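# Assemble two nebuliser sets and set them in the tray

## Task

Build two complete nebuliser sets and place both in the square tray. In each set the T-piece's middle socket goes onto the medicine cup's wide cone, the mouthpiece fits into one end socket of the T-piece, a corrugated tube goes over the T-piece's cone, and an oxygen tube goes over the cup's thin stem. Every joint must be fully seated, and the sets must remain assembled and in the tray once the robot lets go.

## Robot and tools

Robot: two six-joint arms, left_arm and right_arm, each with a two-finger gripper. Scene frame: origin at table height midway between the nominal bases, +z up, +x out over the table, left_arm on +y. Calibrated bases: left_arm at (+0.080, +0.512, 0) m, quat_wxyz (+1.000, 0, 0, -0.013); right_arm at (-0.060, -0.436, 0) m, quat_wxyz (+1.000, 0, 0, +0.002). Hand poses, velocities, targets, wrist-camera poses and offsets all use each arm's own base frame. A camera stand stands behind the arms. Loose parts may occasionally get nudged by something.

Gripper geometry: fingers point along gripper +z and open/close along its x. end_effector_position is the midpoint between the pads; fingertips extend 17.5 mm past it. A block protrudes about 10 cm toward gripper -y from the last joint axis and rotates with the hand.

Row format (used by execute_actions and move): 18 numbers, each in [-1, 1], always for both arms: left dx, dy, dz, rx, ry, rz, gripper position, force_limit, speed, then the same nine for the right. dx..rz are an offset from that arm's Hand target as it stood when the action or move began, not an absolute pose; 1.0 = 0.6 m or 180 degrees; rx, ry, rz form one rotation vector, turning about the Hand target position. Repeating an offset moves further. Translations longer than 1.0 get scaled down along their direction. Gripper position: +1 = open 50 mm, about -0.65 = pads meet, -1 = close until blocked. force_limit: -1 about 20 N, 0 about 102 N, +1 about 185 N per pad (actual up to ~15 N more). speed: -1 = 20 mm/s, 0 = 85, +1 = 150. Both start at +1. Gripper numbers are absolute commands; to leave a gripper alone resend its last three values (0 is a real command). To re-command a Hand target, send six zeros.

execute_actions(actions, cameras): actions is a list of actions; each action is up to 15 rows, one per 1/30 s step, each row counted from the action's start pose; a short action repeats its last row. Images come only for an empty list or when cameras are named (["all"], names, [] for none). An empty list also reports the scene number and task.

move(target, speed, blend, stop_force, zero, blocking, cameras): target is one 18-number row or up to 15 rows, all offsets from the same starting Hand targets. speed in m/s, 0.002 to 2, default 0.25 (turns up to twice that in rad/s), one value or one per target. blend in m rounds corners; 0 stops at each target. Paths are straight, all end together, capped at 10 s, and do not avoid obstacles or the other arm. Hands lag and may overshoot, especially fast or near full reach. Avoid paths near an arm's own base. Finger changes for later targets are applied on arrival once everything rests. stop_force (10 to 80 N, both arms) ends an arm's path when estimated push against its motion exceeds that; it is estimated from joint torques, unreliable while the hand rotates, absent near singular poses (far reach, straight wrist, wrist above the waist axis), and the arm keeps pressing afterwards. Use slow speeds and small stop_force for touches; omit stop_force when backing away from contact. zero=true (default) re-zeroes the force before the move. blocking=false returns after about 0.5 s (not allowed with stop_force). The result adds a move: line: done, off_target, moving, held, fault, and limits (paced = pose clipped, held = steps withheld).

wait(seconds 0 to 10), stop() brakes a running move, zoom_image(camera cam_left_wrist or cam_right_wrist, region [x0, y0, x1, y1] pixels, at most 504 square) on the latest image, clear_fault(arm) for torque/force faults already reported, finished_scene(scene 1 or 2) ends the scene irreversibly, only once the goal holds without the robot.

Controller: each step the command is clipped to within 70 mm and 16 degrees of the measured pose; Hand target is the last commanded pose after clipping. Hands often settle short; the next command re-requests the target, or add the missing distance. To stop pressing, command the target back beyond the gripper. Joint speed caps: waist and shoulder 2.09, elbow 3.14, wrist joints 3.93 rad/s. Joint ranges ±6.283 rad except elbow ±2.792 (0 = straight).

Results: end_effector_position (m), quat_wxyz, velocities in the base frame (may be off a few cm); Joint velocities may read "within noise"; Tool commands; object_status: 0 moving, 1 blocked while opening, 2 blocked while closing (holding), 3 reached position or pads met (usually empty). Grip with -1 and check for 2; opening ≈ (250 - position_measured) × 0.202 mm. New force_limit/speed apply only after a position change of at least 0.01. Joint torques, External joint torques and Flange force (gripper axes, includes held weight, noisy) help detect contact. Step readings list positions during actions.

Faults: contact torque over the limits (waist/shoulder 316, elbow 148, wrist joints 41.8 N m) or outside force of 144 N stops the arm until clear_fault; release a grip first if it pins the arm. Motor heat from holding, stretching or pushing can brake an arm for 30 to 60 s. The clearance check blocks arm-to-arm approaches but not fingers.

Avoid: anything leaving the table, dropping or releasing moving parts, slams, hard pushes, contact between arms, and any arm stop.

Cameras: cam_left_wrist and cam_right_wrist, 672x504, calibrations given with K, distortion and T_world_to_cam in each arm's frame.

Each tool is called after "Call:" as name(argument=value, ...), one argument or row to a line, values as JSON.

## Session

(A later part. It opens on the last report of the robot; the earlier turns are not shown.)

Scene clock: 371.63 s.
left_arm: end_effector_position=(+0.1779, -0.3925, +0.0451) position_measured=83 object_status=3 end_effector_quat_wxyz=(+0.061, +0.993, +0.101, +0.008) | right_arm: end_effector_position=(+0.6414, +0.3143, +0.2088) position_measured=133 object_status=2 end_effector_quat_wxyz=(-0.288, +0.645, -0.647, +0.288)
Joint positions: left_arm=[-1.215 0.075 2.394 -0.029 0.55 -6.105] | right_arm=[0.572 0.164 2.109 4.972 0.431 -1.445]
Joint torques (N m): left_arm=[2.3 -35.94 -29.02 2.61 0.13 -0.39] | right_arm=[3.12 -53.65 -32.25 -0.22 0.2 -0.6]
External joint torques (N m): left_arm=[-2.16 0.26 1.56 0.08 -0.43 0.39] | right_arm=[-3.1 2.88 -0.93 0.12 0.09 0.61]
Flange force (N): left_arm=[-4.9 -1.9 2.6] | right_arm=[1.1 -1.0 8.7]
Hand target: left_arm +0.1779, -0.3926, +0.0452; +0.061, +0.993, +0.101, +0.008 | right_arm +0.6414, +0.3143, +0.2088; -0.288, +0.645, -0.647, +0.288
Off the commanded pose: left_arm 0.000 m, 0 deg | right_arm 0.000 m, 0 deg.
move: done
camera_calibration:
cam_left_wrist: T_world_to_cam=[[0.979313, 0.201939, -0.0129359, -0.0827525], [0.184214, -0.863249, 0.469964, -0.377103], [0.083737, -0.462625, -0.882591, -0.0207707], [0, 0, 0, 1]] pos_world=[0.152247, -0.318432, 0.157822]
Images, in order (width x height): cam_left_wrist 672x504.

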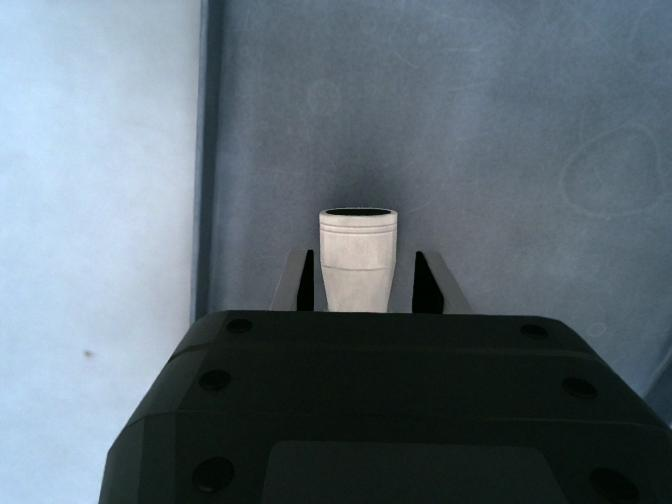

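Call:
move(
  target=[
    [0.001,-0.0045,-0.0372,0,0,0.005,0.47,0.0,-0.9,0,0,0,0,0,0,-1,-0.3,-0.9],
    [0.001,-0.0045,-0.0372,0,0,0.005,-1,0.0,-0.9,0,0,0,0,0,0,-1,-0.3,-0.9],
    [0.001,-0.0045,0.1,0,0,0.005,-1,0.0,-0.9,0,0,0,0,0,0,-1,-0.3,-0.9],
  ],
  speed=[0.04,0.05,0.1],
  cameras=["cam_left_wrist"],
)

Scene clock: 375.37 s.
left_arm: end_effector_position=(+0.1785, -0.3953, +0.1051) position_measured=123 object_status=2 end_effector_quat_wxyz=(+0.061, +0.992, +0.108, +0.008) | right_arm: end_effector_position=(+0.6414, +0.3143, +0.2088) position_measured=133 object_status=2 end_effector_quat_wxyz=(-0.288, +0.645, -0.647, +0.288)
Joint positions: left_arm=[-1.218 -0.022 2.338 -0.02 0.704 -6.133] | right_arm=[0.572 0.164 2.109 4.972 0.431 -1.445]
Joint torques (N m): left_arm=[2.09 -30.35 -34.13 3.1 0.08 -0.4] | right_arm=[3.45 -53.56 -32.41 -0.22 0.26 -0.63]
External joint torques (N m): left_arm=[-1.93 -0.29 1.55 0.1 -0.38 0.4] | right_arm=[-3.4 3.19 -0.59 0.12 0.02 0.63]
Flange force (N): left_arm=[-4.4 -2.6 1.7] | right_arm=[1.8 -0.6 9.4]
Hand target: left_arm +0.1785, -0.3953, +0.1052; +0.061, +0.992, +0.108, +0.008 | right_arm +0.6414, +0.3143, +0.2088; -0.288, +0.645, -0.647, +0.288
Off the commanded pose: left_arm 0.000 m, 0 deg | right_arm 0.000 m, 0 deg.
move: done
camera_calibration:
cam_left_wrist: T_world_to_cam=[[0.976049, 0.217164, -0.0129418, -0.0754142], [0.197634, -0.860267, 0.469981, -0.408997], [0.0909294, -0.461282, -0.882582, 0.0301135], [0, 0, 0, 1]] pos_world=[0.151702, -0.321578, 0.217822]
Images, in order (width x height): cam_left_wrist 672x504.

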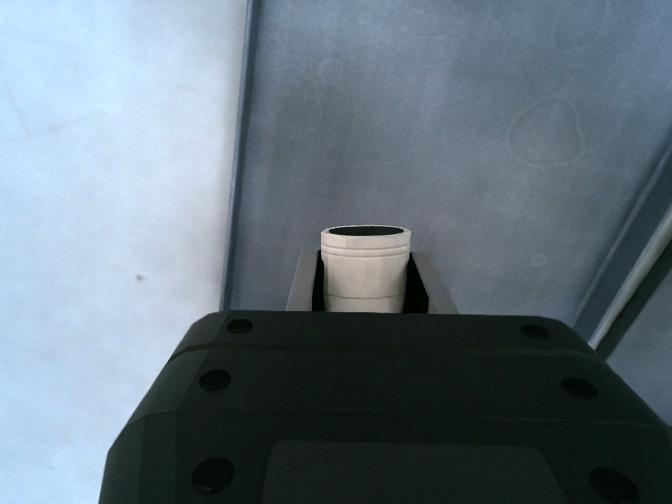

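Call:
move(
  target=[
    [0.3692,0.1088,0.3247,0.0147,-0.0119,-0.19,-1,0.0,-0.9,0,0,0,0,0,0,-1,-0.3,-0.9],
    [0.8182,0.0842,0.3247,0.0442,-0.0356,-0.5698,-1,0.0,-0.9,0,0,0,0,0,0,-1,-0.3,-0.9],
    [0.8082,-0.3648,0.1777,0.0442,-0.0356,-0.5698,-1,0.0,-0.9,0,0,0,0,0,0,-1,-0.3,-0.9],
  ],
  speed=[0.28,0.28,0.2],
  blend=[0.05,0.05,0],
  cameras=["cam_left_wrist","cam_right_wrist"],
)

Call:
zoom_image(
  camera="cam_right_wrist",
  region=[280, 0, 440, 260],
)

Scene clock: 380.93 s.
left_arm: end_effector_position=(+0.6633, -0.6142, +0.2117) position_measured=123 object_status=2 end_effector_quat_wxyz=(-0.010, +0.705, -0.709, +0.013) | right_arm: end_effector_position=(+0.6414, +0.3143, +0.2088) position_measured=133 object_status=2 end_effector_quat_wxyz=(-0.288, +0.645, -0.647, +0.288)
Joint positions: left_arm=[-0.792 0.618 1.236 0.022 1.263 -3.933] | right_arm=[0.572 0.164 2.109 4.972 0.431 -1.445]
Joint torques (N m): left_arm=[2.43 -102.62 -44.32 4.23 0.25 -0.44] | right_arm=[2.68 -54.33 -32.37 -0.2 0.23 -0.59]
External joint torques (N m): left_arm=[-2.01 -1.07 2.06 0.09 -0.39 0.44] | right_arm=[-2.64 3.81 -0.76 0.1 0.05 0.59]
Flange force (N): left_arm=[-4.1 7.0 2.0] | right_arm=[-0.2 -0.3 9.8]
Hand target: left_arm +0.6634, -0.6141, +0.2118; -0.010, +0.705, -0.709, +0.013 | right_arm +0.6414, +0.3143, +0.2088; -0.288, +0.645, -0.647, +0.288
Off the commanded pose: left_arm 0.000 m, 0 deg | right_arm 0.000 m, 0 deg.
move: done
camera_calibration:
cam_left_wrist: T_world_to_cam=[[-0.00245985, -0.999914, -0.0128849, -0.598174], [-0.944748, -0.00189979, 0.327792, 0.571778], [-0.327789, 0.0129793, -0.944662, 0.561331], [0, 0, 0, 1]] pos_world=[0.722712, -0.604322, 0.335136]
cam_right_wrist: T_world_to_cam=[[0.00365524, -0.999974, 0.00621335, 0.316514], [-0.888819, -0.00609607, -0.458218, 0.682018], [0.458244, -0.00384765, -0.888818, 0.0243004], [0, 0, 0, 1]] pos_world=[0.593898, 0.320757, 0.332145]

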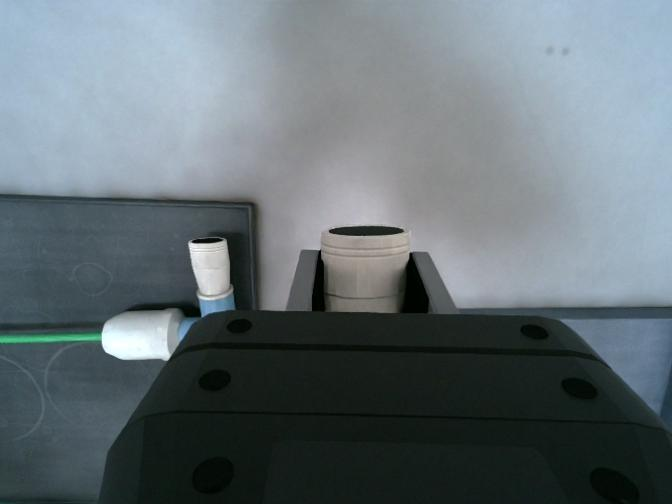

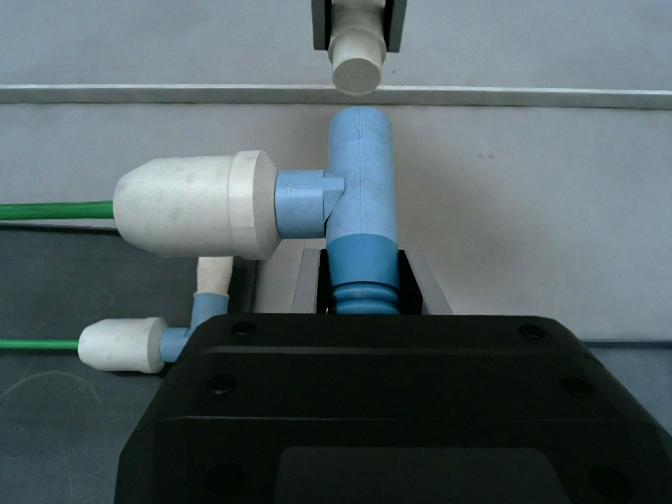

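Scaled by 1.938 from the camera's 672x504 image, which has a finer 960x720 frame.

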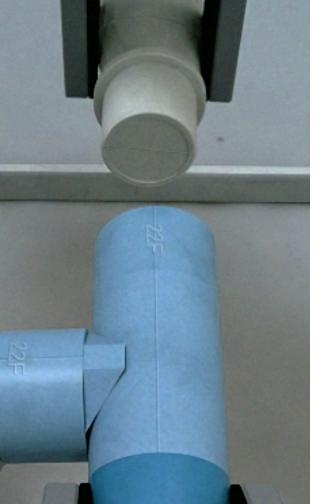

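Call:
zoom_image(
  camera="cam_right_wrist",
  region=[310, 0, 410, 130],
)

Scaled by 3.877 from the camera's 672x504 image, which has a finer 960x720 frame.

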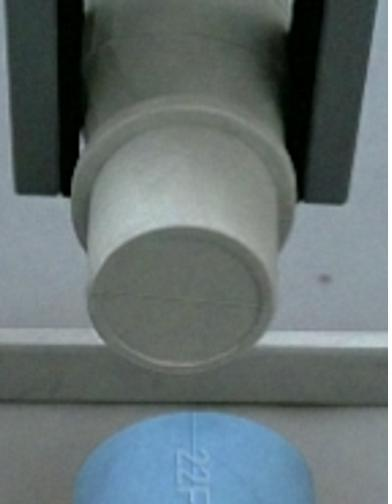

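Call:
move(
  target=[-0.0523,0.0008,0,0,0,0.0105,-1,0.0,-0.9,0,0,0,0,0,0,-1,-0.3,-0.9],
  speed=0.06,
  cameras=["cam_right_wrist"],
)

Call:
zoom_image(
  camera="cam_right_wrist",
  region=[310, 20, 410, 150],
)

Scene clock: 382.67 s.
left_arm: end_effector_position=(+0.6320, -0.6137, +0.2118) position_measured=123 object_status=2 end_effector_quat_wxyz=(-0.010, +0.716, -0.697, +0.012) | right_arm: end_effector_position=(+0.6414, +0.3143, +0.2088) position_measured=133 object_status=2 end_effector_quat_wxyz=(-0.288, +0.645, -0.647, +0.288)
Joint positions: left_arm=[-0.817 0.581 1.297 0.023 1.24 -3.993] | right_arm=[0.572 0.164 2.109 4.972 0.431 -1.445]
Joint torques (N m): left_arm=[2.26 -99.11 -43.95 4.21 0.28 -0.42] | right_arm=[3.57 -53.86 -32.39 -0.21 0.25 -0.57]
External joint torques (N m): left_arm=[-2.06 -1.97 1.63 0.12 -0.42 0.43] | right_arm=[-3.68 3.52 -0.65 0.1 0.03 0.57]
Flange force (N): left_arm=[-4.4 6.9 1.1] | right_arm=[1.9 -1.0 10.1]
Hand target: left_arm +0.6320, -0.6137, +0.2118; -0.010, +0.716, -0.697, +0.012 | right_arm +0.6414, +0.3143, +0.2088; -0.288, +0.645, -0.647, +0.288
Off the commanded pose: left_arm 0.000 m, 0 deg | right_arm 0.000 m, 0 deg.
move: done
camera_calibration:
cam_right_wrist: T_world_to_cam=[[0.00365524, -0.999974, 0.00621335, 0.316514], [-0.888819, -0.00609607, -0.458218, 0.682018], [0.458244, -0.00384765, -0.888818, 0.0243004], [0, 0, 0, 1]] pos_world=[0.593898, 0.320757, 0.332145]
Images, in order (width x height): cam_right_wrist 672x504.

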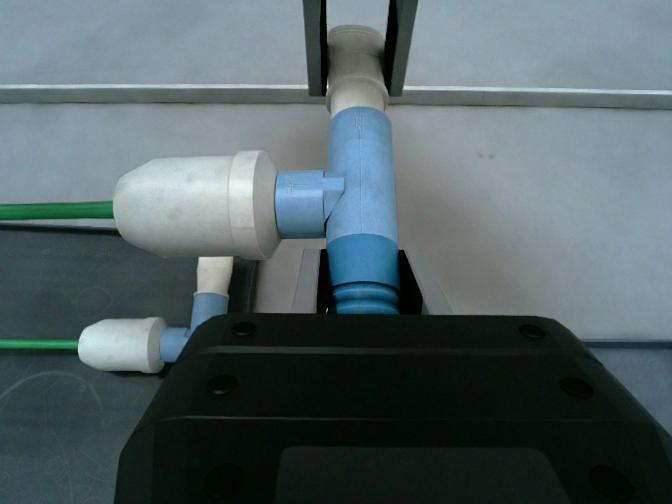

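Scaled by 3.877 from the camera's 672x504 image, which has a finer 960x720 frame.

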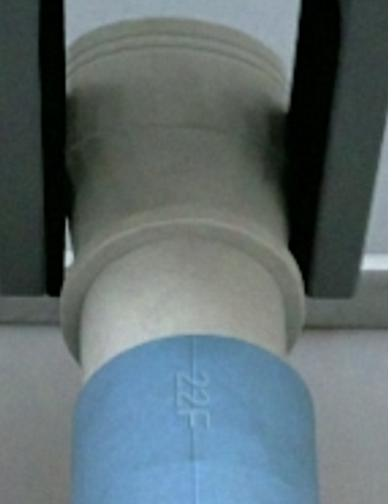

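Call:
move(
  target=[0,-0.001,0,0,0,0,-1,0.0,-0.9,0,0,0,0,0,0,-1,-0.3,-0.9],
  speed=0.02,
)

Call:
move(
  target=[-0.0217,0,0,0,0,0,-1,0.0,-0.9,0,0,0,0,0,0,-1,-0.3,-0.9],
  speed=0.012,
  stop_force=13,
  cameras=["cam_right_wrist"],
)

Call:
zoom_image(
  camera="cam_right_wrist",
  region=[310, 20, 410, 150],
)

Scene clock: 383.67 s.
left_arm: end_effector_position=(+0.6320, -0.6143, +0.2118) position_measured=123 object_status=2 end_effector_quat_wxyz=(-0.010, +0.716, -0.697, +0.012) | right_arm: end_effector_position=(+0.6414, +0.3143, +0.2088) position_measured=133 object_status=2 end_effector_quat_wxyz=(-0.288, +0.645, -0.647, +0.288)
Joint positions: left_arm=[-0.818 0.581 1.296 0.023 1.241 -3.993] | right_arm=[0.572 0.164 2.109 4.972 0.431 -1.445]
Joint torques (N m): left_arm=[2.37 -99.29 -44.08 4.25 0.28 -0.39] | right_arm=[2.71 -53.68 -32.26 -0.18 0.25 -0.59]
External joint torques (N m): left_arm=[-2.2 -2.04 1.78 0.07 -0.41 0.39] | right_arm=[-2.78 3.42 -0.74 0.07 0.04 0.59]
Flange force (N): left_arm=[-4.7 7.4 1.2] | right_arm=[0.4 -0.3 9.4]
Hand target: left_arm +0.6320, -0.6143, +0.2118; -0.010, +0.716, -0.697, +0.012 | right_arm +0.6414, +0.3143, +0.2088; -0.288, +0.645, -0.647, +0.288
Off the commanded pose: left_arm 0.000 m, 0 deg | right_arm 0.000 m, 0 deg.
move: done

Scene clock: 385.33 s.
left_arm: end_effector_position=(+0.6190, -0.6143, +0.2118) position_measured=123 object_status=2 end_effector_quat_wxyz=(-0.010, +0.716, -0.697, +0.012) | right_arm: end_effector_position=(+0.6414, +0.3143, +0.2088) position_measured=133 object_status=2 end_effector_quat_wxyz=(-0.288, +0.645, -0.647, +0.288)
Joint positions: left_arm=[-0.829 0.567 1.32 0.024 1.232 -4.005] | right_arm=[0.572 0.164 2.109 4.972 0.431 -1.445]
Joint torques (N m): left_arm=[0.34 -98.24 -40.71 3.57 2.23 -0.3] | right_arm=[-1.3 -53.72 -34.1 -0.49 1.52 -0.47]
External joint torques (N m): left_arm=[-0.01 -1.08 -1.29 0.72 -2.36 0.3] | right_arm=[1.29 3.33 1.09 0.39 -1.24 0.47]
Flange force (N): left_arm=[-0.8 0.3 1.8] | right_arm=[-2.7 3.7 5.2]
Hand target: left_arm +0.6190, -0.6143, +0.2118; -0.010, +0.716, -0.697, +0.012 | right_arm +0.6414, +0.3143, +0.2088; -0.288, +0.645, -0.647, +0.288
Off the commanded pose: left_arm 0.000 m, 0 deg | right_arm 0.000 m, 0 deg.
move: done
camera_calibration:
cam_right_wrist: T_world_to_cam=[[0.00365524, -0.999974, 0.00621335, 0.316514], [-0.888819, -0.00609607, -0.458218, 0.682018], [0.458244, -0.00384765, -0.888818, 0.0243004], [0, 0, 0, 1]] pos_world=[0.593898, 0.320757, 0.332145]
Images, in order (width x height): cam_right_wrist 672x504.

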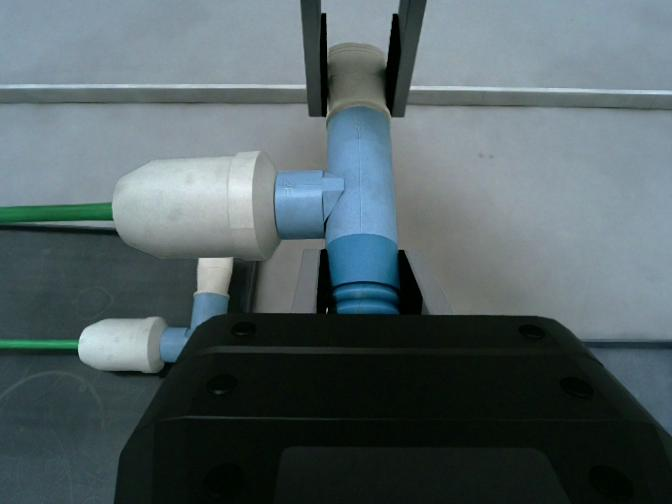

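Scaled by 3.877 from the camera's 672x504 image, which has a finer 960x720 frame.

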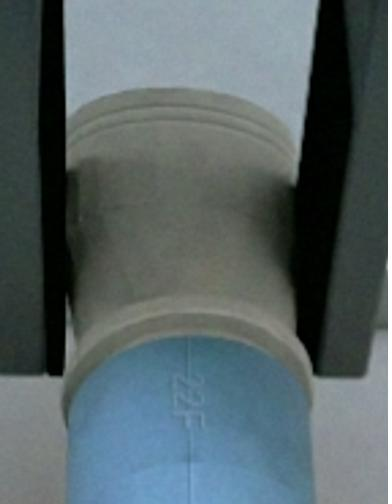

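Call:
move(
  target=[-0.025,0,0,0,0,0,-1,0.0,-0.9,0,0,0,0,0,0,-1,-0.3,-0.9],
  speed=0.012,
  stop_force=60,
  cameras=["cam_right_wrist"],
)

Call:
zoom_image(
  camera="cam_right_wrist",
  region=[310, 50, 410, 180],
)

Scene clock: 386.73 s.
left_arm: end_effector_position=(+0.6140, -0.6142, +0.2119) position_measured=123 object_status=2 end_effector_quat_wxyz=(-0.011, +0.717, -0.697, +0.013) | right_arm: end_effector_position=(+0.6414, +0.3143, +0.2088) position_measured=133 object_status=2 end_effector_quat_wxyz=(-0.288, +0.645, -0.647, +0.288)
Joint positions: left_arm=[-0.833 0.561 1.329 0.024 1.228 -4.009] | right_arm=[0.572 0.164 2.109 4.972 0.431 -1.445]
Joint torques (N m): left_arm=[-44.85 -99.44 -16.32 -12.51 17.28 -0.31] | right_arm=[-25.79 -50.68 -70.19 -6.5 3.48 -0.4]
External joint torques (N m): left_arm=[45.45 1.04 -25.41 16.79 -17.39 0.31] | right_arm=[25.65 0.41 37.14 6.39 -3.19 0.4]
Flange force (N): left_arm=[1.5 -73.9 3.9] | right_arm=[-2.8 55.9 -50.5]
Hand target: left_arm +0.6140, -0.6142, +0.2119; -0.011, +0.716, -0.697, +0.013 (not the last commanded pose) | right_arm +0.6414, +0.3143, +0.2088; -0.288, +0.645, -0.647, +0.288
Off the commanded pose: left_arm 0.010 m, 0 deg | right_arm 0.000 m, 0 deg.
move: contact (left_arm)
camera_calibration:
cam_right_wrist: T_world_to_cam=[[0.0037009, -0.999974, 0.00612439, 0.316516], [-0.888819, -0.00609589, -0.458219, 0.682018], [0.458244, -0.00374765, -0.888818, 0.0242681], [0, 0, 0, 1]] pos_world=[0.593898, 0.320757, 0.332145]
Images, in order (width x height): cam_right_wrist 672x504.

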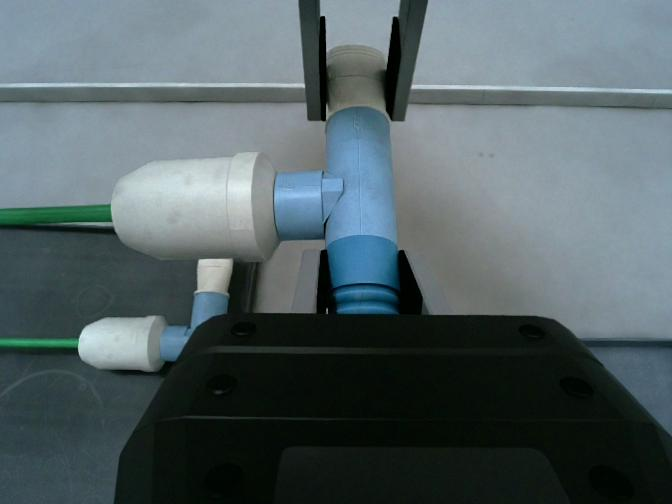

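Scaled by 3.877 from the camera's 672x504 image, which has a finer 960x720 frame.

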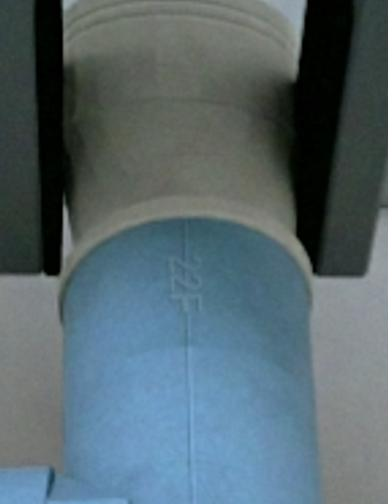

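Call:
zoom_image(
  camera="cam_right_wrist",
  region=[318, 95, 400, 150],
)

Scaled by 6.146 from the camera's 672x504 image, which has a finer 960x720 frame.

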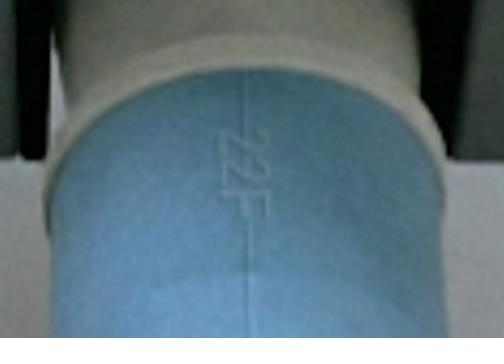

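Call:
move(
  target=[-0.012,0,0,0,0,0,-1,0.0,-0.9,0,0,0,0,0,0,-1,-0.3,-0.9],
  speed=0.01,
  stop_force=76,
  zero=false,
  cameras=["cam_right_wrist"],
)

Call:
zoom_image(
  camera="cam_right_wrist",
  region=[318, 95, 400, 150],
)

Scene clock: 388.07 s.
left_arm: end_effector_position=(+0.6136, -0.6142, +0.2117) position_measured=123 object_status=2 end_effector_quat_wxyz=(-0.011, +0.716, -0.697, +0.013) | right_arm: end_effector_position=(+0.6414, +0.3143, +0.2088) position_measured=133 object_status=2 end_effector_quat_wxyz=(-0.288, +0.645, -0.647, +0.288)
Joint positions: left_arm=[-0.833 0.56 1.33 0.024 1.227 -4.01] | right_arm=[0.572 0.164 2.109 4.972 0.431 -1.445]
Joint torques (N m): left_arm=[-51.23 -99.53 -12.37 -14.7 19.53 -0.26] | right_arm=[-29.26 -50.6 -75.38 -7.44 3.84 -0.39]
External joint torques (N m): left_arm=[51.83 1.1 -29.34 18.98 -19.65 0.26] | right_arm=[29.24 0.1 42.34 7.34 -3.56 0.39]
Flange force (N): left_arm=[2.5 -84.9 3.8] | right_arm=[-3.0 63.2 -58.6]
Hand target: left_arm +0.6136, -0.6142, +0.2117; -0.011, +0.716, -0.697, +0.013 (not the last commanded pose) | right_arm +0.6414, +0.3143, +0.2088; -0.288, +0.645, -0.647, +0.288
Off the commanded pose: left_arm 0.007 m, 0 deg | right_arm 0.000 m, 0 deg.
move: contact (left_arm)
camera_calibration:
cam_right_wrist: T_world_to_cam=[[0.00365524, -0.999974, 0.00621335, 0.316514], [-0.888819, -0.00609607, -0.458218, 0.682018], [0.458244, -0.00384765, -0.888818, 0.0243004], [0, 0, 0, 1]] pos_world=[0.593898, 0.320757, 0.332145]
Images, in order (width x height): cam_right_wrist 672x504.

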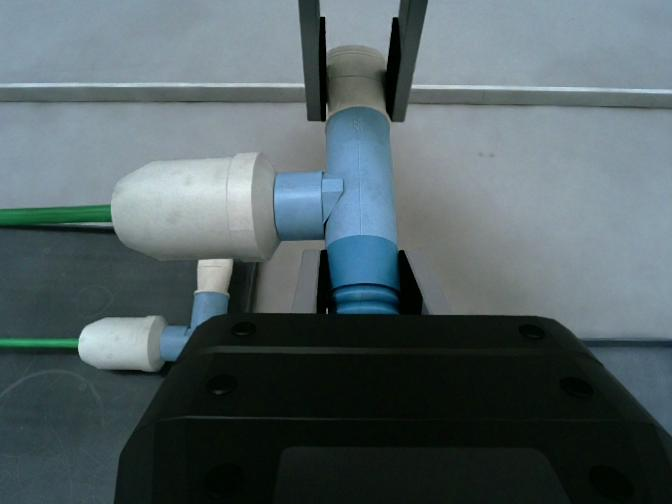

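Scaled by 6.146 from the camera's 672x504 image, which has a finer 960x720 frame.

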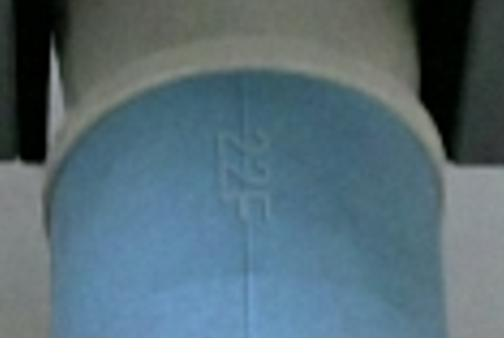

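Call:
execute_actions(
  actions=[],
)

Scene clock: 388.87 s.
left_arm: end_effector_position=(+0.6136, -0.6142, +0.2117) position_measured=123 object_status=2 end_effector_quat_wxyz=(-0.011, +0.716, -0.697, +0.013) | right_arm: end_effector_position=(+0.6414, +0.3143, +0.2088) position_measured=133 object_status=2 end_effector_quat_wxyz=(-0.288, +0.645, -0.647, +0.288)
Joint positions: left_arm=[-0.833 0.56 1.33 0.024 1.227 -4.01] | right_arm=[0.572 0.164 2.109 4.972 0.431 -1.445]
Joint velocities: within noise
Joint torques (N m): left_arm=[-51.17 -99.44 -12.27 -14.73 19.57 -0.25] | right_arm=[-29.25 -50.9 -75.54 -7.47 3.84 -0.5]
External joint torques (N m): left_arm=[51.37 0.85 -29.62 19.02 -19.7 0.25] | right_arm=[29.2 0.55 42.58 7.36 -3.56 0.5]
Flange force (N): left_arm=[3.0 -84.7 3.5] | right_arm=[-3.1 64.0 -57.7]
Hand target: left_arm +0.6136, -0.6142, +0.2117; -0.011, +0.716, -0.697, +0.013 (not the last commanded pose) | right_arm +0.6414, +0.3143, +0.2088; -0.288, +0.645, -0.647, +0.288
Tool commands: left_gripper/position=-1.0 left_gripper/force_limit=+0.0 left_gripper/speed=-0.9 right_gripper/position=-1.0 right_gripper/force_limit=-0.3 right_gripper/speed=-0.9
Off the commanded pose: left_arm 0.007 m, 0 deg | right_arm 0.000 m, 0 deg.
camera_calibration:
cam_left_wrist: T_world_to_cam=[[0.0305658, -0.999452, -0.0127395, -0.61838], [-0.944423, -0.0330518, 0.327067, 0.505727], [-0.327308, 0.00203443, -0.944915, 0.538061], [0, 0, 0, 1]] pos_world=[0.672633, -0.60242, 0.335138]
cam_right_wrist: T_world_to_cam=[[0.00365524, -0.999974, 0.00621335, 0.316514], [-0.888819, -0.00609607, -0.458218, 0.682018], [0.458244, -0.00384765, -0.888818, 0.0243004], [0, 0, 0, 1]] pos_world=[0.593898, 0.320757, 0.332145]

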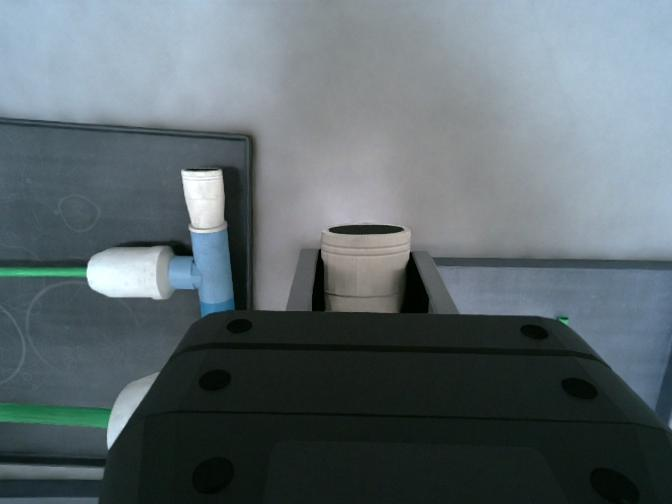

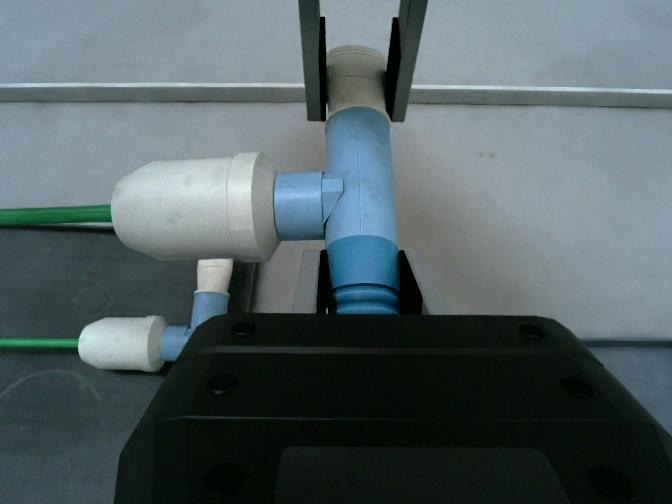

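Call:
zoom_image(
  camera="cam_right_wrist",
  region=[300, 30, 420, 150],
)

Call:
zoom_image(
  camera="cam_left_wrist",
  region=[160, 160, 260, 260],
)

Scaled by 4.200 from the camera's 672x504 image, which has a finer 960x720 frame.

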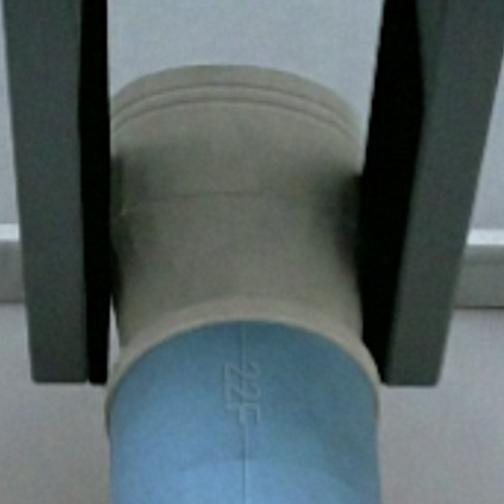

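Scaled by 5.040 from the camera's 672x504 image, which has a finer 960x720 frame.

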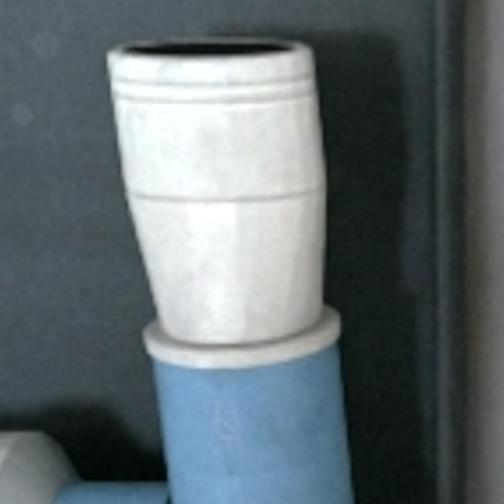

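Call:
move(
  target=[
    [-0.0008,0,0,0.015,0,0,-1,0,-0.9,0,0,0,0,0,0,-1,-0.3,-0.9],
    [-0.0008,0,0,-0.015,0,0,-1,0,-0.9,0,0,0,0,0,0,-1,-0.3,-0.9],
    [-0.0008,0,0,0,0,0,-1,0,-0.9,0,0,0,0,0,0,-1,-0.3,-0.9],
  ],
  speed=0.03,
  blend=0.001,
  cameras=["cam_right_wrist"],
)

Scene clock: 392.93 s.
left_arm: end_effector_position=(+0.6131, -0.6142, +0.2117) position_measured=123 object_status=2 end_effector_quat_wxyz=(-0.011, +0.716, -0.697, +0.013) | right_arm: end_effector_position=(+0.6414, +0.3143, +0.2088) position_measured=133 object_status=2 end_effector_quat_wxyz=(-0.288, +0.645, -0.647, +0.288)
Joint positions: left_arm=[-0.834 0.56 1.331 0.024 1.227 -4.01] | right_arm=[0.572 0.164 2.109 4.972 0.431 -1.445]
Joint torques (N m): left_arm=[-53.94 -98.77 -10.3 -15.61 20.54 -0.27] | right_arm=[-30.86 -50.93 -78.03 -7.94 4 -0.49]
External joint torques (N m): left_arm=[54.07 -0.01 -31.76 19.91 -20.68 0.27] | right_arm=[30.91 0.52 44.99 7.84 -3.73 0.49]
Flange force (N): left_arm=[3.3 -89.3 2.5] | right_arm=[-3.4 67.3 -61.4]
Hand target: left_arm +0.6131, -0.6142, +0.2117; -0.011, +0.716, -0.697, +0.013 | right_arm +0.6414, +0.3143, +0.2088; -0.288, +0.645, -0.647, +0.288
Off the commanded pose: left_arm 0.000 m, 0 deg | right_arm 0.000 m, 0 deg.
move: done
camera_calibration:
cam_right_wrist: T_world_to_cam=[[0.00365495, -0.999974, 0.00621356, 0.316514], [-0.888798, -0.00609609, -0.458259, 0.682019], [0.458285, -0.00384768, -0.888797, 0.0242693], [0, 0, 0, 1]] pos_world=[0.593898, 0.320757, 0.332145]
Images, in order (width x height): cam_right_wrist 672x504.

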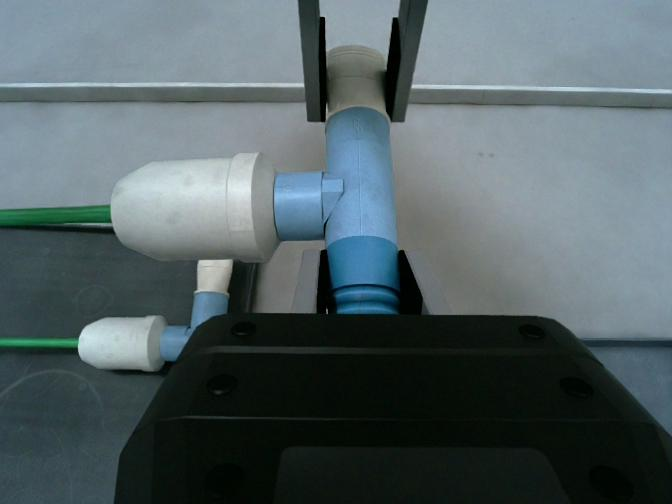

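Call:
move(
  target=[
    [-0.0012,0,0,0.018,0,0,-1,0,-0.9,0,0,0,0,0,0,-1,-0.3,-0.9],
    [-0.0012,0,0,-0.018,0,0,-1,0,-0.9,0,0,0,0,0,0,-1,-0.3,-0.9],
    [-0.0012,0,0,0,0,0,-1,0,-0.9,0,0,0,0,0,0,-1,-0.3,-0.9],
  ],
  speed=0.03,
  blend=0.001,
  cameras=["cam_right_wrist"],
)

Call:
zoom_image(
  camera="cam_right_wrist",
  region=[300, 30, 420, 150],
)

Scene clock: 397.17 s.
left_arm: end_effector_position=(+0.6124, -0.6142, +0.2117) position_measured=123 object_status=2 end_effector_quat_wxyz=(-0.011, +0.716, -0.697, +0.013) | right_arm: end_effector_position=(+0.6414, +0.3143, +0.2088) position_measured=133 object_status=2 end_effector_quat_wxyz=(-0.288, +0.645, -0.647, +0.288)
Joint positions: left_arm=[-0.834 0.559 1.332 0.024 1.226 -4.011] | right_arm=[0.572 0.164 2.109 4.972 0.431 -1.445]
Joint torques (N m): left_arm=[-55.54 -98.85 -9.52 -16.09 20.96 -0.21] | right_arm=[-31.69 -50.82 -79.15 -8.24 4.11 -0.58]
External joint torques (N m): left_arm=[55.49 0.34 -32.43 20.37 -21.1 0.21] | right_arm=[31.63 0.47 46.18 8.13 -3.82 0.58]
Flange force (N): left_arm=[3.6 -91.8 2.7] | right_arm=[-3.4 69.0 -63.1]
Hand target: left_arm +0.6124, -0.6142, +0.2117; -0.011, +0.716, -0.697, +0.013 | right_arm +0.6414, +0.3143, +0.2088; -0.288, +0.645, -0.647, +0.288
Off the commanded pose: left_arm 0.000 m, 0 deg | right_arm 0.000 m, 0 deg.
move: done
camera_calibration:
cam_right_wrist: T_world_to_cam=[[0.00365524, -0.999974, 0.00621335, 0.316514], [-0.888819, -0.00609607, -0.458218, 0.682018], [0.458244, -0.00384765, -0.888818, 0.0243004], [0, 0, 0, 1]] pos_world=[0.593898, 0.320757, 0.332145]
Images, in order (width x height): cam_right_wrist 672x504.

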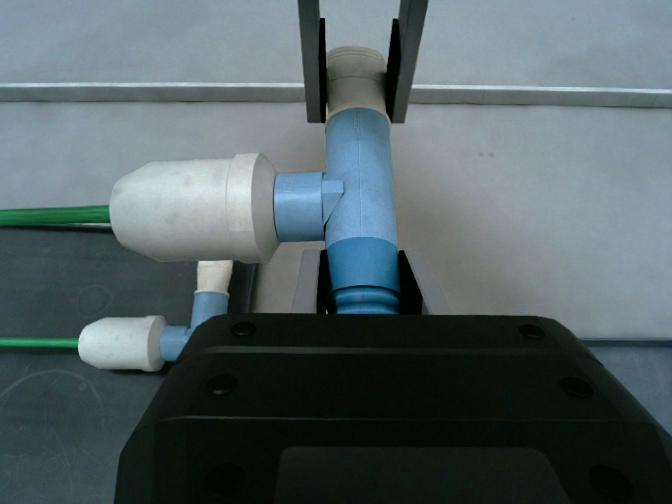

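Scaled by 4.200 from the camera's 672x504 image, which has a finer 960x720 frame.

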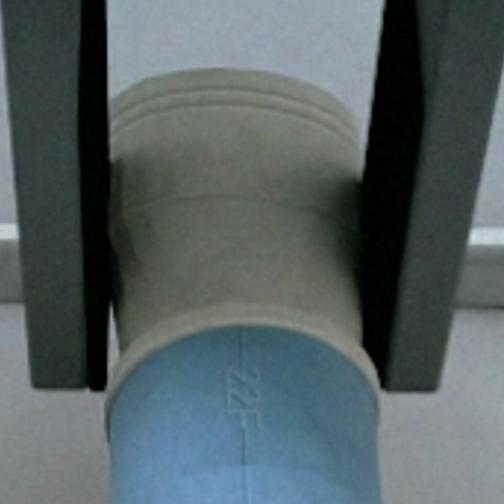

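Call:
move(
  target=[
    [0.005,0,0,0,0,0,-1,0,-0.9,0,0,0,0,0,0,-1,-0.3,-0.9],
  ],
  speed=0.03,
)

Scene clock: 398.07 s.
left_arm: end_effector_position=(+0.6152, -0.6142, +0.2117) position_measured=123 object_status=2 end_effector_quat_wxyz=(-0.011, +0.716, -0.697, +0.013) | right_arm: end_effector_position=(+0.6416, +0.3143, +0.2090) position_measured=133 object_status=2 end_effector_quat_wxyz=(-0.288, +0.645, -0.647, +0.288)
Joint positions: left_arm=[-0.832 0.562 1.327 0.024 1.229 -4.008] | right_arm=[0.572 0.164 2.109 4.972 0.431 -1.445]
Joint torques (N m): left_arm=[-4.94 -96.49 -38.92 2.07 3.11 -0.37] | right_arm=[-2.04 -54.26 -38.48 -1.26 1.24 -0.56]
External joint torques (N m): left_arm=[5.1 -2.5 -3.22 2.24 -3.26 0.37] | right_arm=[2 3.85 5.46 1.15 -0.95 0.56]
Flange force (N): left_arm=[-3.4 -5.6 0.6] | right_arm=[-0.6 8.9 1.3]
Hand target: left_arm +0.6154, -0.6142, +0.2117; -0.011, +0.716, -0.697, +0.013 | right_arm +0.6414, +0.3143, +0.2088; -0.288, +0.645, -0.647, +0.288
Off the commanded pose: left_arm 0.000 m, 0 deg | right_arm 0.000 m, 0 deg.
move: done

Call:
move(
  target=[
    [0,0,0,0,0,0,-1,0,-0.9,0,0,0,0,0,0,0.4,-0.3,-0.9],
    [0,0,0,0,0,0,-1,0,-0.9,-0.1667,0,0.15,0,0,0,0.4,-0.3,-0.9],
    [0,0,0,0,0,0,-1,0,-0.9,-0.402,-0.4405,0.235,0,0,0,0.4,-0.3,-0.9],
  ],
  speed=[0.1,0.12,0.25],
  blend=[0,0.02,0],
  cameras=["cam_left_wrist","cam_right_wrist"],
)

Scene clock: 402.03 s.
left_arm: end_effector_position=(+0.6154, -0.6142, +0.2117) position_measured=123 object_status=2 end_effector_quat_wxyz=(-0.011, +0.716, -0.697, +0.013) | right_arm: end_effector_position=(+0.4002, +0.0500, +0.3498) position_measured=92 object_status=3 end_effector_quat_wxyz=(-0.288, +0.645, -0.647, +0.288)
Joint positions: left_arm=[-0.832 0.562 1.327 0.024 1.228 -4.008] | right_arm=[0.086 -0.618 2.394 6.153 0.534 -2.968]
Joint torques (N m): left_arm=[2.41 -97.66 -44.13 4.21 0.33 -0.39] | right_arm=[2.96 14.83 -44.59 3.77 -2.32 -0.62]
External joint torques (N m): left_arm=[-2.54 -0.93 2.45 0.04 -0.44 0.39] | right_arm=[-2.98 1.95 -0.88 0.3 0.01 0.62]
Flange force (N): left_arm=[-4.4 7.6 2.5] | right_arm=[0.0 0.0 0.0]
Hand target: left_arm +0.6154, -0.6142, +0.2117; -0.011, +0.716, -0.697, +0.013 | right_arm +0.4002, +0.0500, +0.3498; -0.288, +0.645, -0.647, +0.288
Off the commanded pose: left_arm 0.000 m, 0 deg | right_arm 0.000 m, 0 deg.
move: done
camera_calibration:
cam_left_wrist: T_world_to_cam=[[0.0305648, -0.999452, -0.0127424, -0.618433], [-0.944392, -0.0330521, 0.327156, 0.507376], [-0.327398, 0.00203436, -0.944884, 0.5387], [0, 0, 0, 1]] pos_world=[0.674433, -0.60242, 0.335138]
cam_right_wrist: T_world_to_cam=[[0.00365524, -0.999974, 0.00621335, 0.0522262], [-0.888819, -0.00609607, -0.458218, 0.530632], [0.458244, -0.00384765, -0.888818, 0.259135], [0, 0, 0, 1]] pos_world=[0.352698, 0.0564567, 0.473145]

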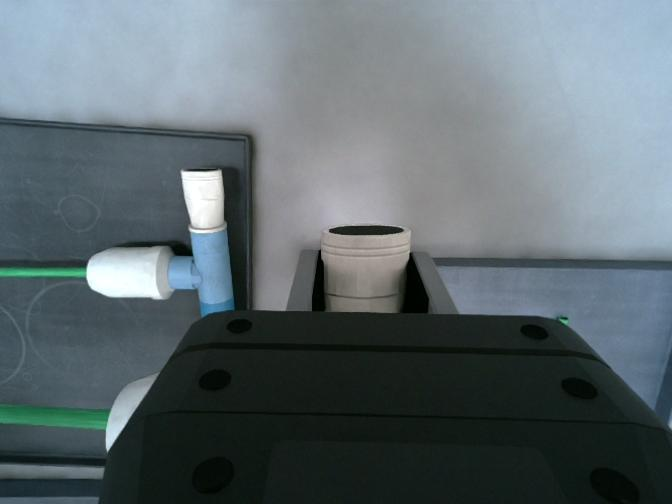

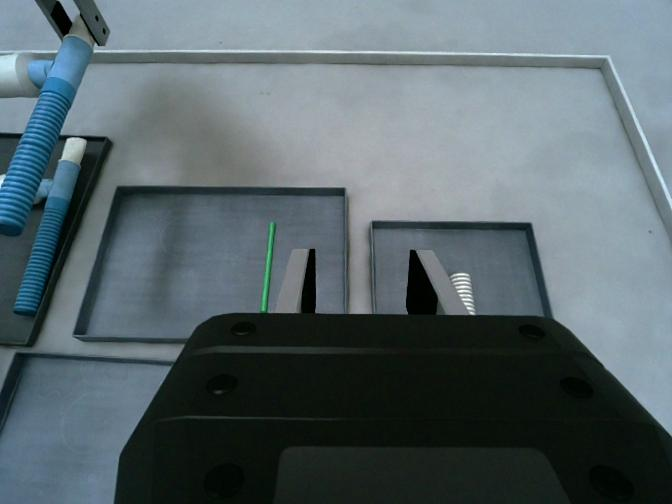

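Call:
move(
  target=[
    [-0.159,0.357,0.1972,0,0,0.5,-1,0,-0.9,0,0,0,0,0,0,0.4,-0.3,-0.9],
    [-0.3802,0.5655,0.0638,-0.01745,0,0.9997,-1,0,-0.9,0,0,0,0,0,0,0.4,-0.3,-0.9],
    [-0.3802,0.5655,-0.1862,-0.01745,0,0.9997,-1,0,-0.9,0,0,0,0,0,0,0.4,-0.3,-0.9],
  ],
  speed=[0.28,0.28,0.15],
  blend=[0.03,0.02,0],
  cameras=["cam_left_wrist","cam_right_wrist"],
)

Scene clock: 410.50 s.
left_arm: end_effector_position=(+0.3876, -0.2744, +0.0995) position_measured=123 object_status=2 end_effector_quat_wxyz=(+0.105, +0.749, +0.642, -0.124) | right_arm: end_effector_position=(+0.4002, +0.0500, +0.3498) position_measured=92 object_status=3 end_effector_quat_wxyz=(-0.288, +0.645, -0.647, +0.288)
Joint positions: left_arm=[-0.503 0.074 2.284 -0.473 0.726 -6.284] | right_arm=[0.086 -0.618 2.394 6.153 0.533 -2.969]
Joint torques (N m): left_arm=[1.8 -37.92 -31.62 1.98 0.49 -0.45] | right_arm=[2.95 14.03 -44.52 3.75 -2.27 -0.55]
External joint torques (N m): left_arm=[-1.77 0.1 1.71 0.1 -0.43 0.42] | right_arm=[-3.12 2.95 -1.05 0.33 -0.05 0.55]
Flange force (N): left_arm=[-1.3 -3.9 3.7] | right_arm=[0.0 0.0 0.0]
Hand target: left_arm +0.3873, -0.2749, +0.1000; +0.027, +0.714, +0.699, -0.031 | right_arm +0.4002, +0.0500, +0.3498; -0.288, +0.645, -0.647, +0.288
Off the commanded pose: left_arm 0.001 m, 22 deg; orientation clipped | right_arm 0.000 m, 0 deg.
joint sent to its limit (left arm) — joint 6 (wrist roll), lower limit. The joint targets are off in orientation, not in position.
move: off_target (left_arm); limits=paced
camera_calibration:
cam_left_wrist: T_world_to_cam=[[0.141432, 0.930931, -0.336697, 0.245609], [0.942045, -0.0220449, 0.334762, -0.388721], [0.304218, -0.36453, -0.880096, 0.00558181], [0, 0, 0, 1]] pos_world=[0.329757, -0.235179, 0.217737]
cam_right_wrist: T_world_to_cam=[[0.00365524, -0.999974, 0.00621335, 0.0522262], [-0.888819, -0.00609607, -0.458218, 0.530632], [0.458244, -0.00384765, -0.888818, 0.259135], [0, 0, 0, 1]] pos_world=[0.352698, 0.0564567, 0.473145]

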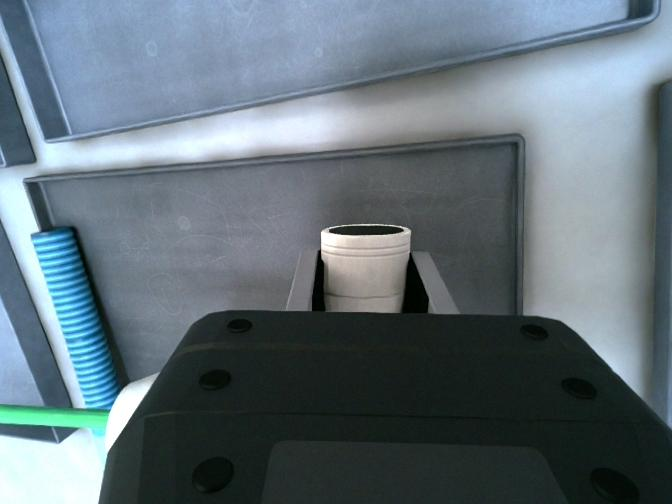

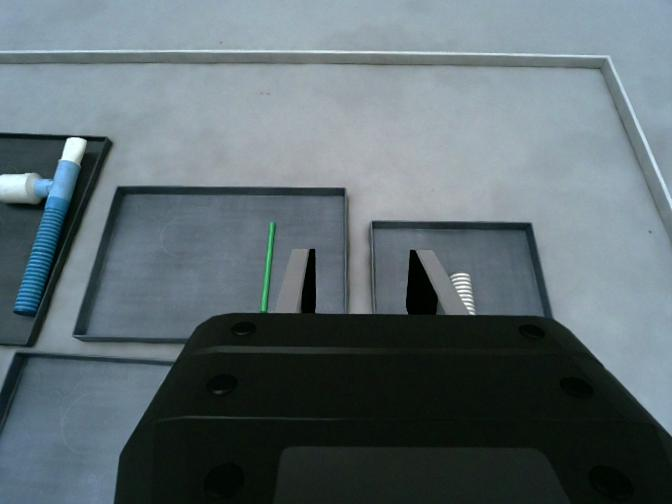

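Call:
move(
  target=[
    [0.1378,-0.1418,0.3833,0.0193,-0.0216,-0.4847,-1,0,-0.9,0,0,0,0,0,0,0.4,-0.3,-0.9],
    [0.2212,-0.2085,0.3833,-0.0023,-0.0404,-0.984,-1,0,-0.9,0,0,0,0,0,0,0.4,-0.3,-0.9],
    [0.1878,-0.1752,0.3833,0.0218,0.0195,0.5148,-1,0,-0.9,0,0,0,0,0,0,0.4,-0.3,-0.9],
  ],
  speed=0.3,
  blend=[0.03,0.03,0],
)

Scene clock: 420.27 s.
left_arm: end_effector_position=(+0.5000, -0.3800, +0.3300) position_measured=123 object_status=2 end_effector_quat_wxyz=(+0.000, -0.014, +1.000, +0.000) | right_arm: end_effector_position=(+0.4002, +0.0500, +0.3498) position_measured=92 object_status=3 end_effector_quat_wxyz=(-0.288, +0.645, -0.647, +0.288)
Joint positions: left_arm=[-0.705 0.141 1.693 0 1.307 -2.303] | right_arm=[0.086 -0.618 2.394 6.153 0.533 -2.969]
Joint torques (N m): left_arm=[2.54 -57.13 -44.75 4.12 0.37 -0.4] | right_arm=[3.18 14.54 -44.68 3.76 -2.32 -0.62]
External joint torques (N m): left_arm=[-2.63 -0.06 2.27 0.05 -0.44 0.4] | right_arm=[-3.31 2.37 -0.8 0.31 0 0.62]
Flange force (N): left_arm=[5.8 0.1 3.8] | right_arm=[0.0 0.0 0.0]
Hand target: left_arm +0.5000, -0.3800, +0.3300; +0.000, -0.014, +1.000, +0.000 | right_arm +0.4002, +0.0500, +0.3498; -0.288, +0.645, -0.647, +0.288
Off the commanded pose: left_arm 0.000 m, 0 deg | right_arm 0.000 m, 0 deg.
move: done

Call:
move(
  target=[
    [-0.1878,0.1752,-0.1333,0,0,-0.5,-1,0,-0.9,0,0,0,0,0,0,0.4,-0.3,-0.9],
    [-0.1878,0.1752,-0.3833,0,0,-0.5,-1,0,-0.9,0,0,0,0,0,0,0.4,-0.3,-0.9],
  ],
  speed=[0.3,0.15],
  blend=[0.02,0],
  cameras=["cam_left_wrist","cam_right_wrist"],
)

Scene clock: 424.53 s.
left_arm: end_effector_position=(+0.3873, -0.2749, +0.1000) position_measured=123 object_status=2 end_effector_quat_wxyz=(+0.000, +0.697, +0.717, +0.000) | right_arm: end_effector_position=(+0.4002, +0.0500, +0.3498) position_measured=92 object_status=3 end_effector_quat_wxyz=(-0.288, +0.645, -0.647, +0.288)
Joint positions: left_arm=[-0.69 0.101 2.214 0 0.826 -0.718] | right_arm=[0.086 -0.618 2.394 6.153 0.533 -2.969]
Joint torques (N m): left_arm=[1.92 -43.09 -34.16 3.13 0.45 -0.39] | right_arm=[2.8 14.13 -44.52 3.8 -2.31 -0.64]
External joint torques (N m): left_arm=[-1.63 -0.66 1.78 0.07 -0.39 0.39] | right_arm=[-2.85 2.57 -1.08 0.29 -0.01 0.64]
Flange force (N): left_arm=[0.5 -5.0 1.5] | right_arm=[0.0 0.0 0.0]
Hand target: left_arm +0.3873, -0.2749, +0.1000; +0.000, +0.697, +0.717, +0.000 | right_arm +0.4002, +0.0500, +0.3498; -0.288, +0.645, -0.647, +0.288
Off the commanded pose: left_arm 0.000 m, 0 deg | right_arm 0.000 m, 0 deg.
move: done
camera_calibration:
cam_left_wrist: T_world_to_cam=[[-0.0309056, 0.99939, -0.0162643, 0.299824], [0.933075, 0.0346811, 0.358006, -0.37192], [0.358351, -0.00411139, -0.933578, 0.0893516], [0, 0, 0, 1]] pos_world=[0.324277, -0.286375, 0.221443]
cam_right_wrist: T_world_to_cam=[[0.00365524, -0.999974, 0.00621335, 0.0522262], [-0.888819, -0.00609607, -0.458218, 0.530632], [0.458244, -0.00384765, -0.888818, 0.259135], [0, 0, 0, 1]] pos_world=[0.352698, 0.0564567, 0.473145]

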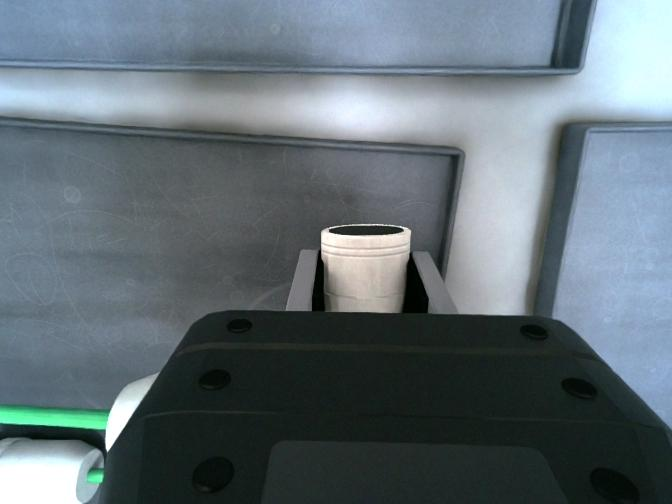

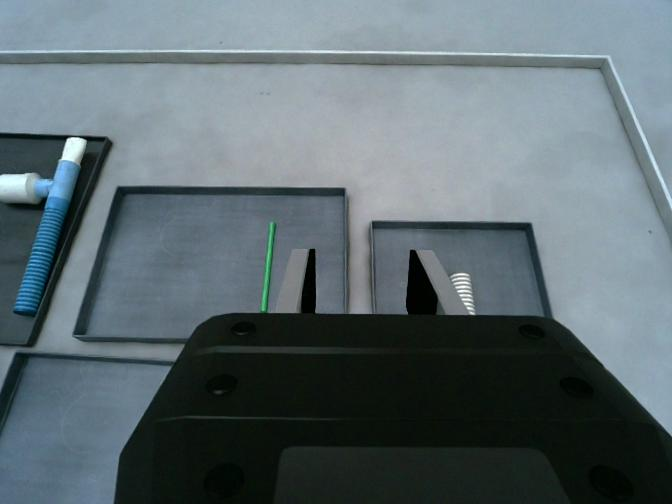

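Call:
zoom_image(
  camera="cam_left_wrist",
  region=[290, 100, 490, 320],
)

Call:
zoom_image(
  camera="cam_left_wrist",
  region=[0, 90, 330, 330],
)

Call:
zoom_image(
  camera="cam_right_wrist",
  region=[0, 110, 140, 360],
)

Scaled by 2.291 from the camera's 672x504 image, which has a finer 960x720 frame.

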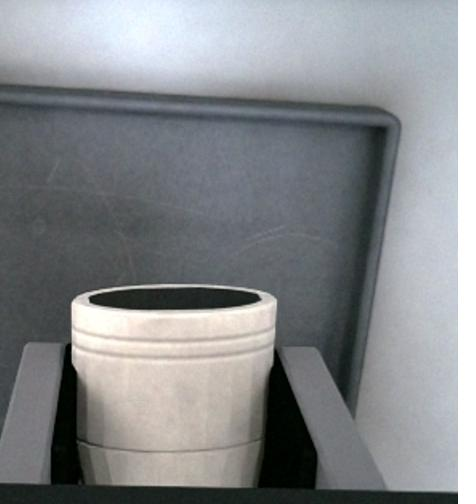

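Scaled by 1.527 from the camera's 672x504 image, which has a finer 960x720 frame.

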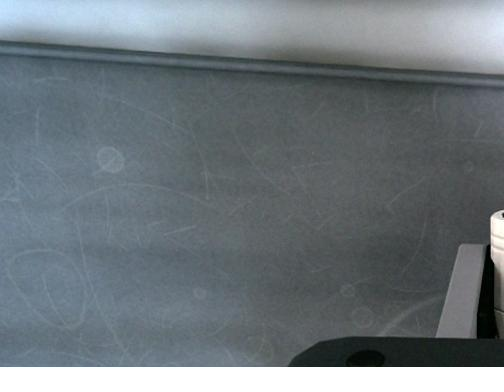

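Scaled by 2.016 from the camera's 672x504 image, which has a finer 960x720 frame.

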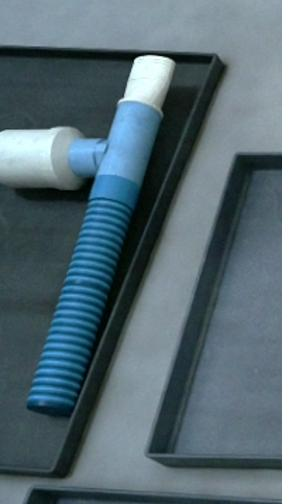

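Call:
zoom_image(
  camera="cam_left_wrist",
  region=[0, 350, 170, 504],
)

Scaled by 2.965 from the camera's 672x504 image, which has a finer 960x720 frame.

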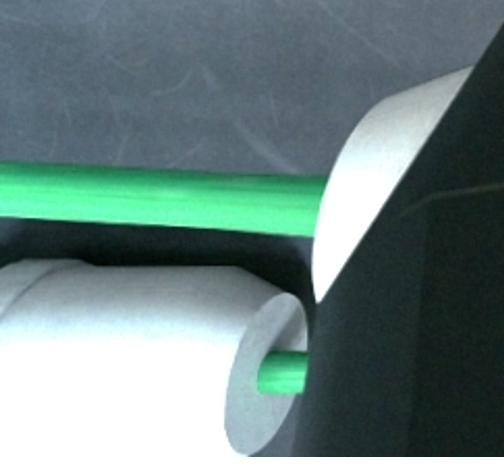

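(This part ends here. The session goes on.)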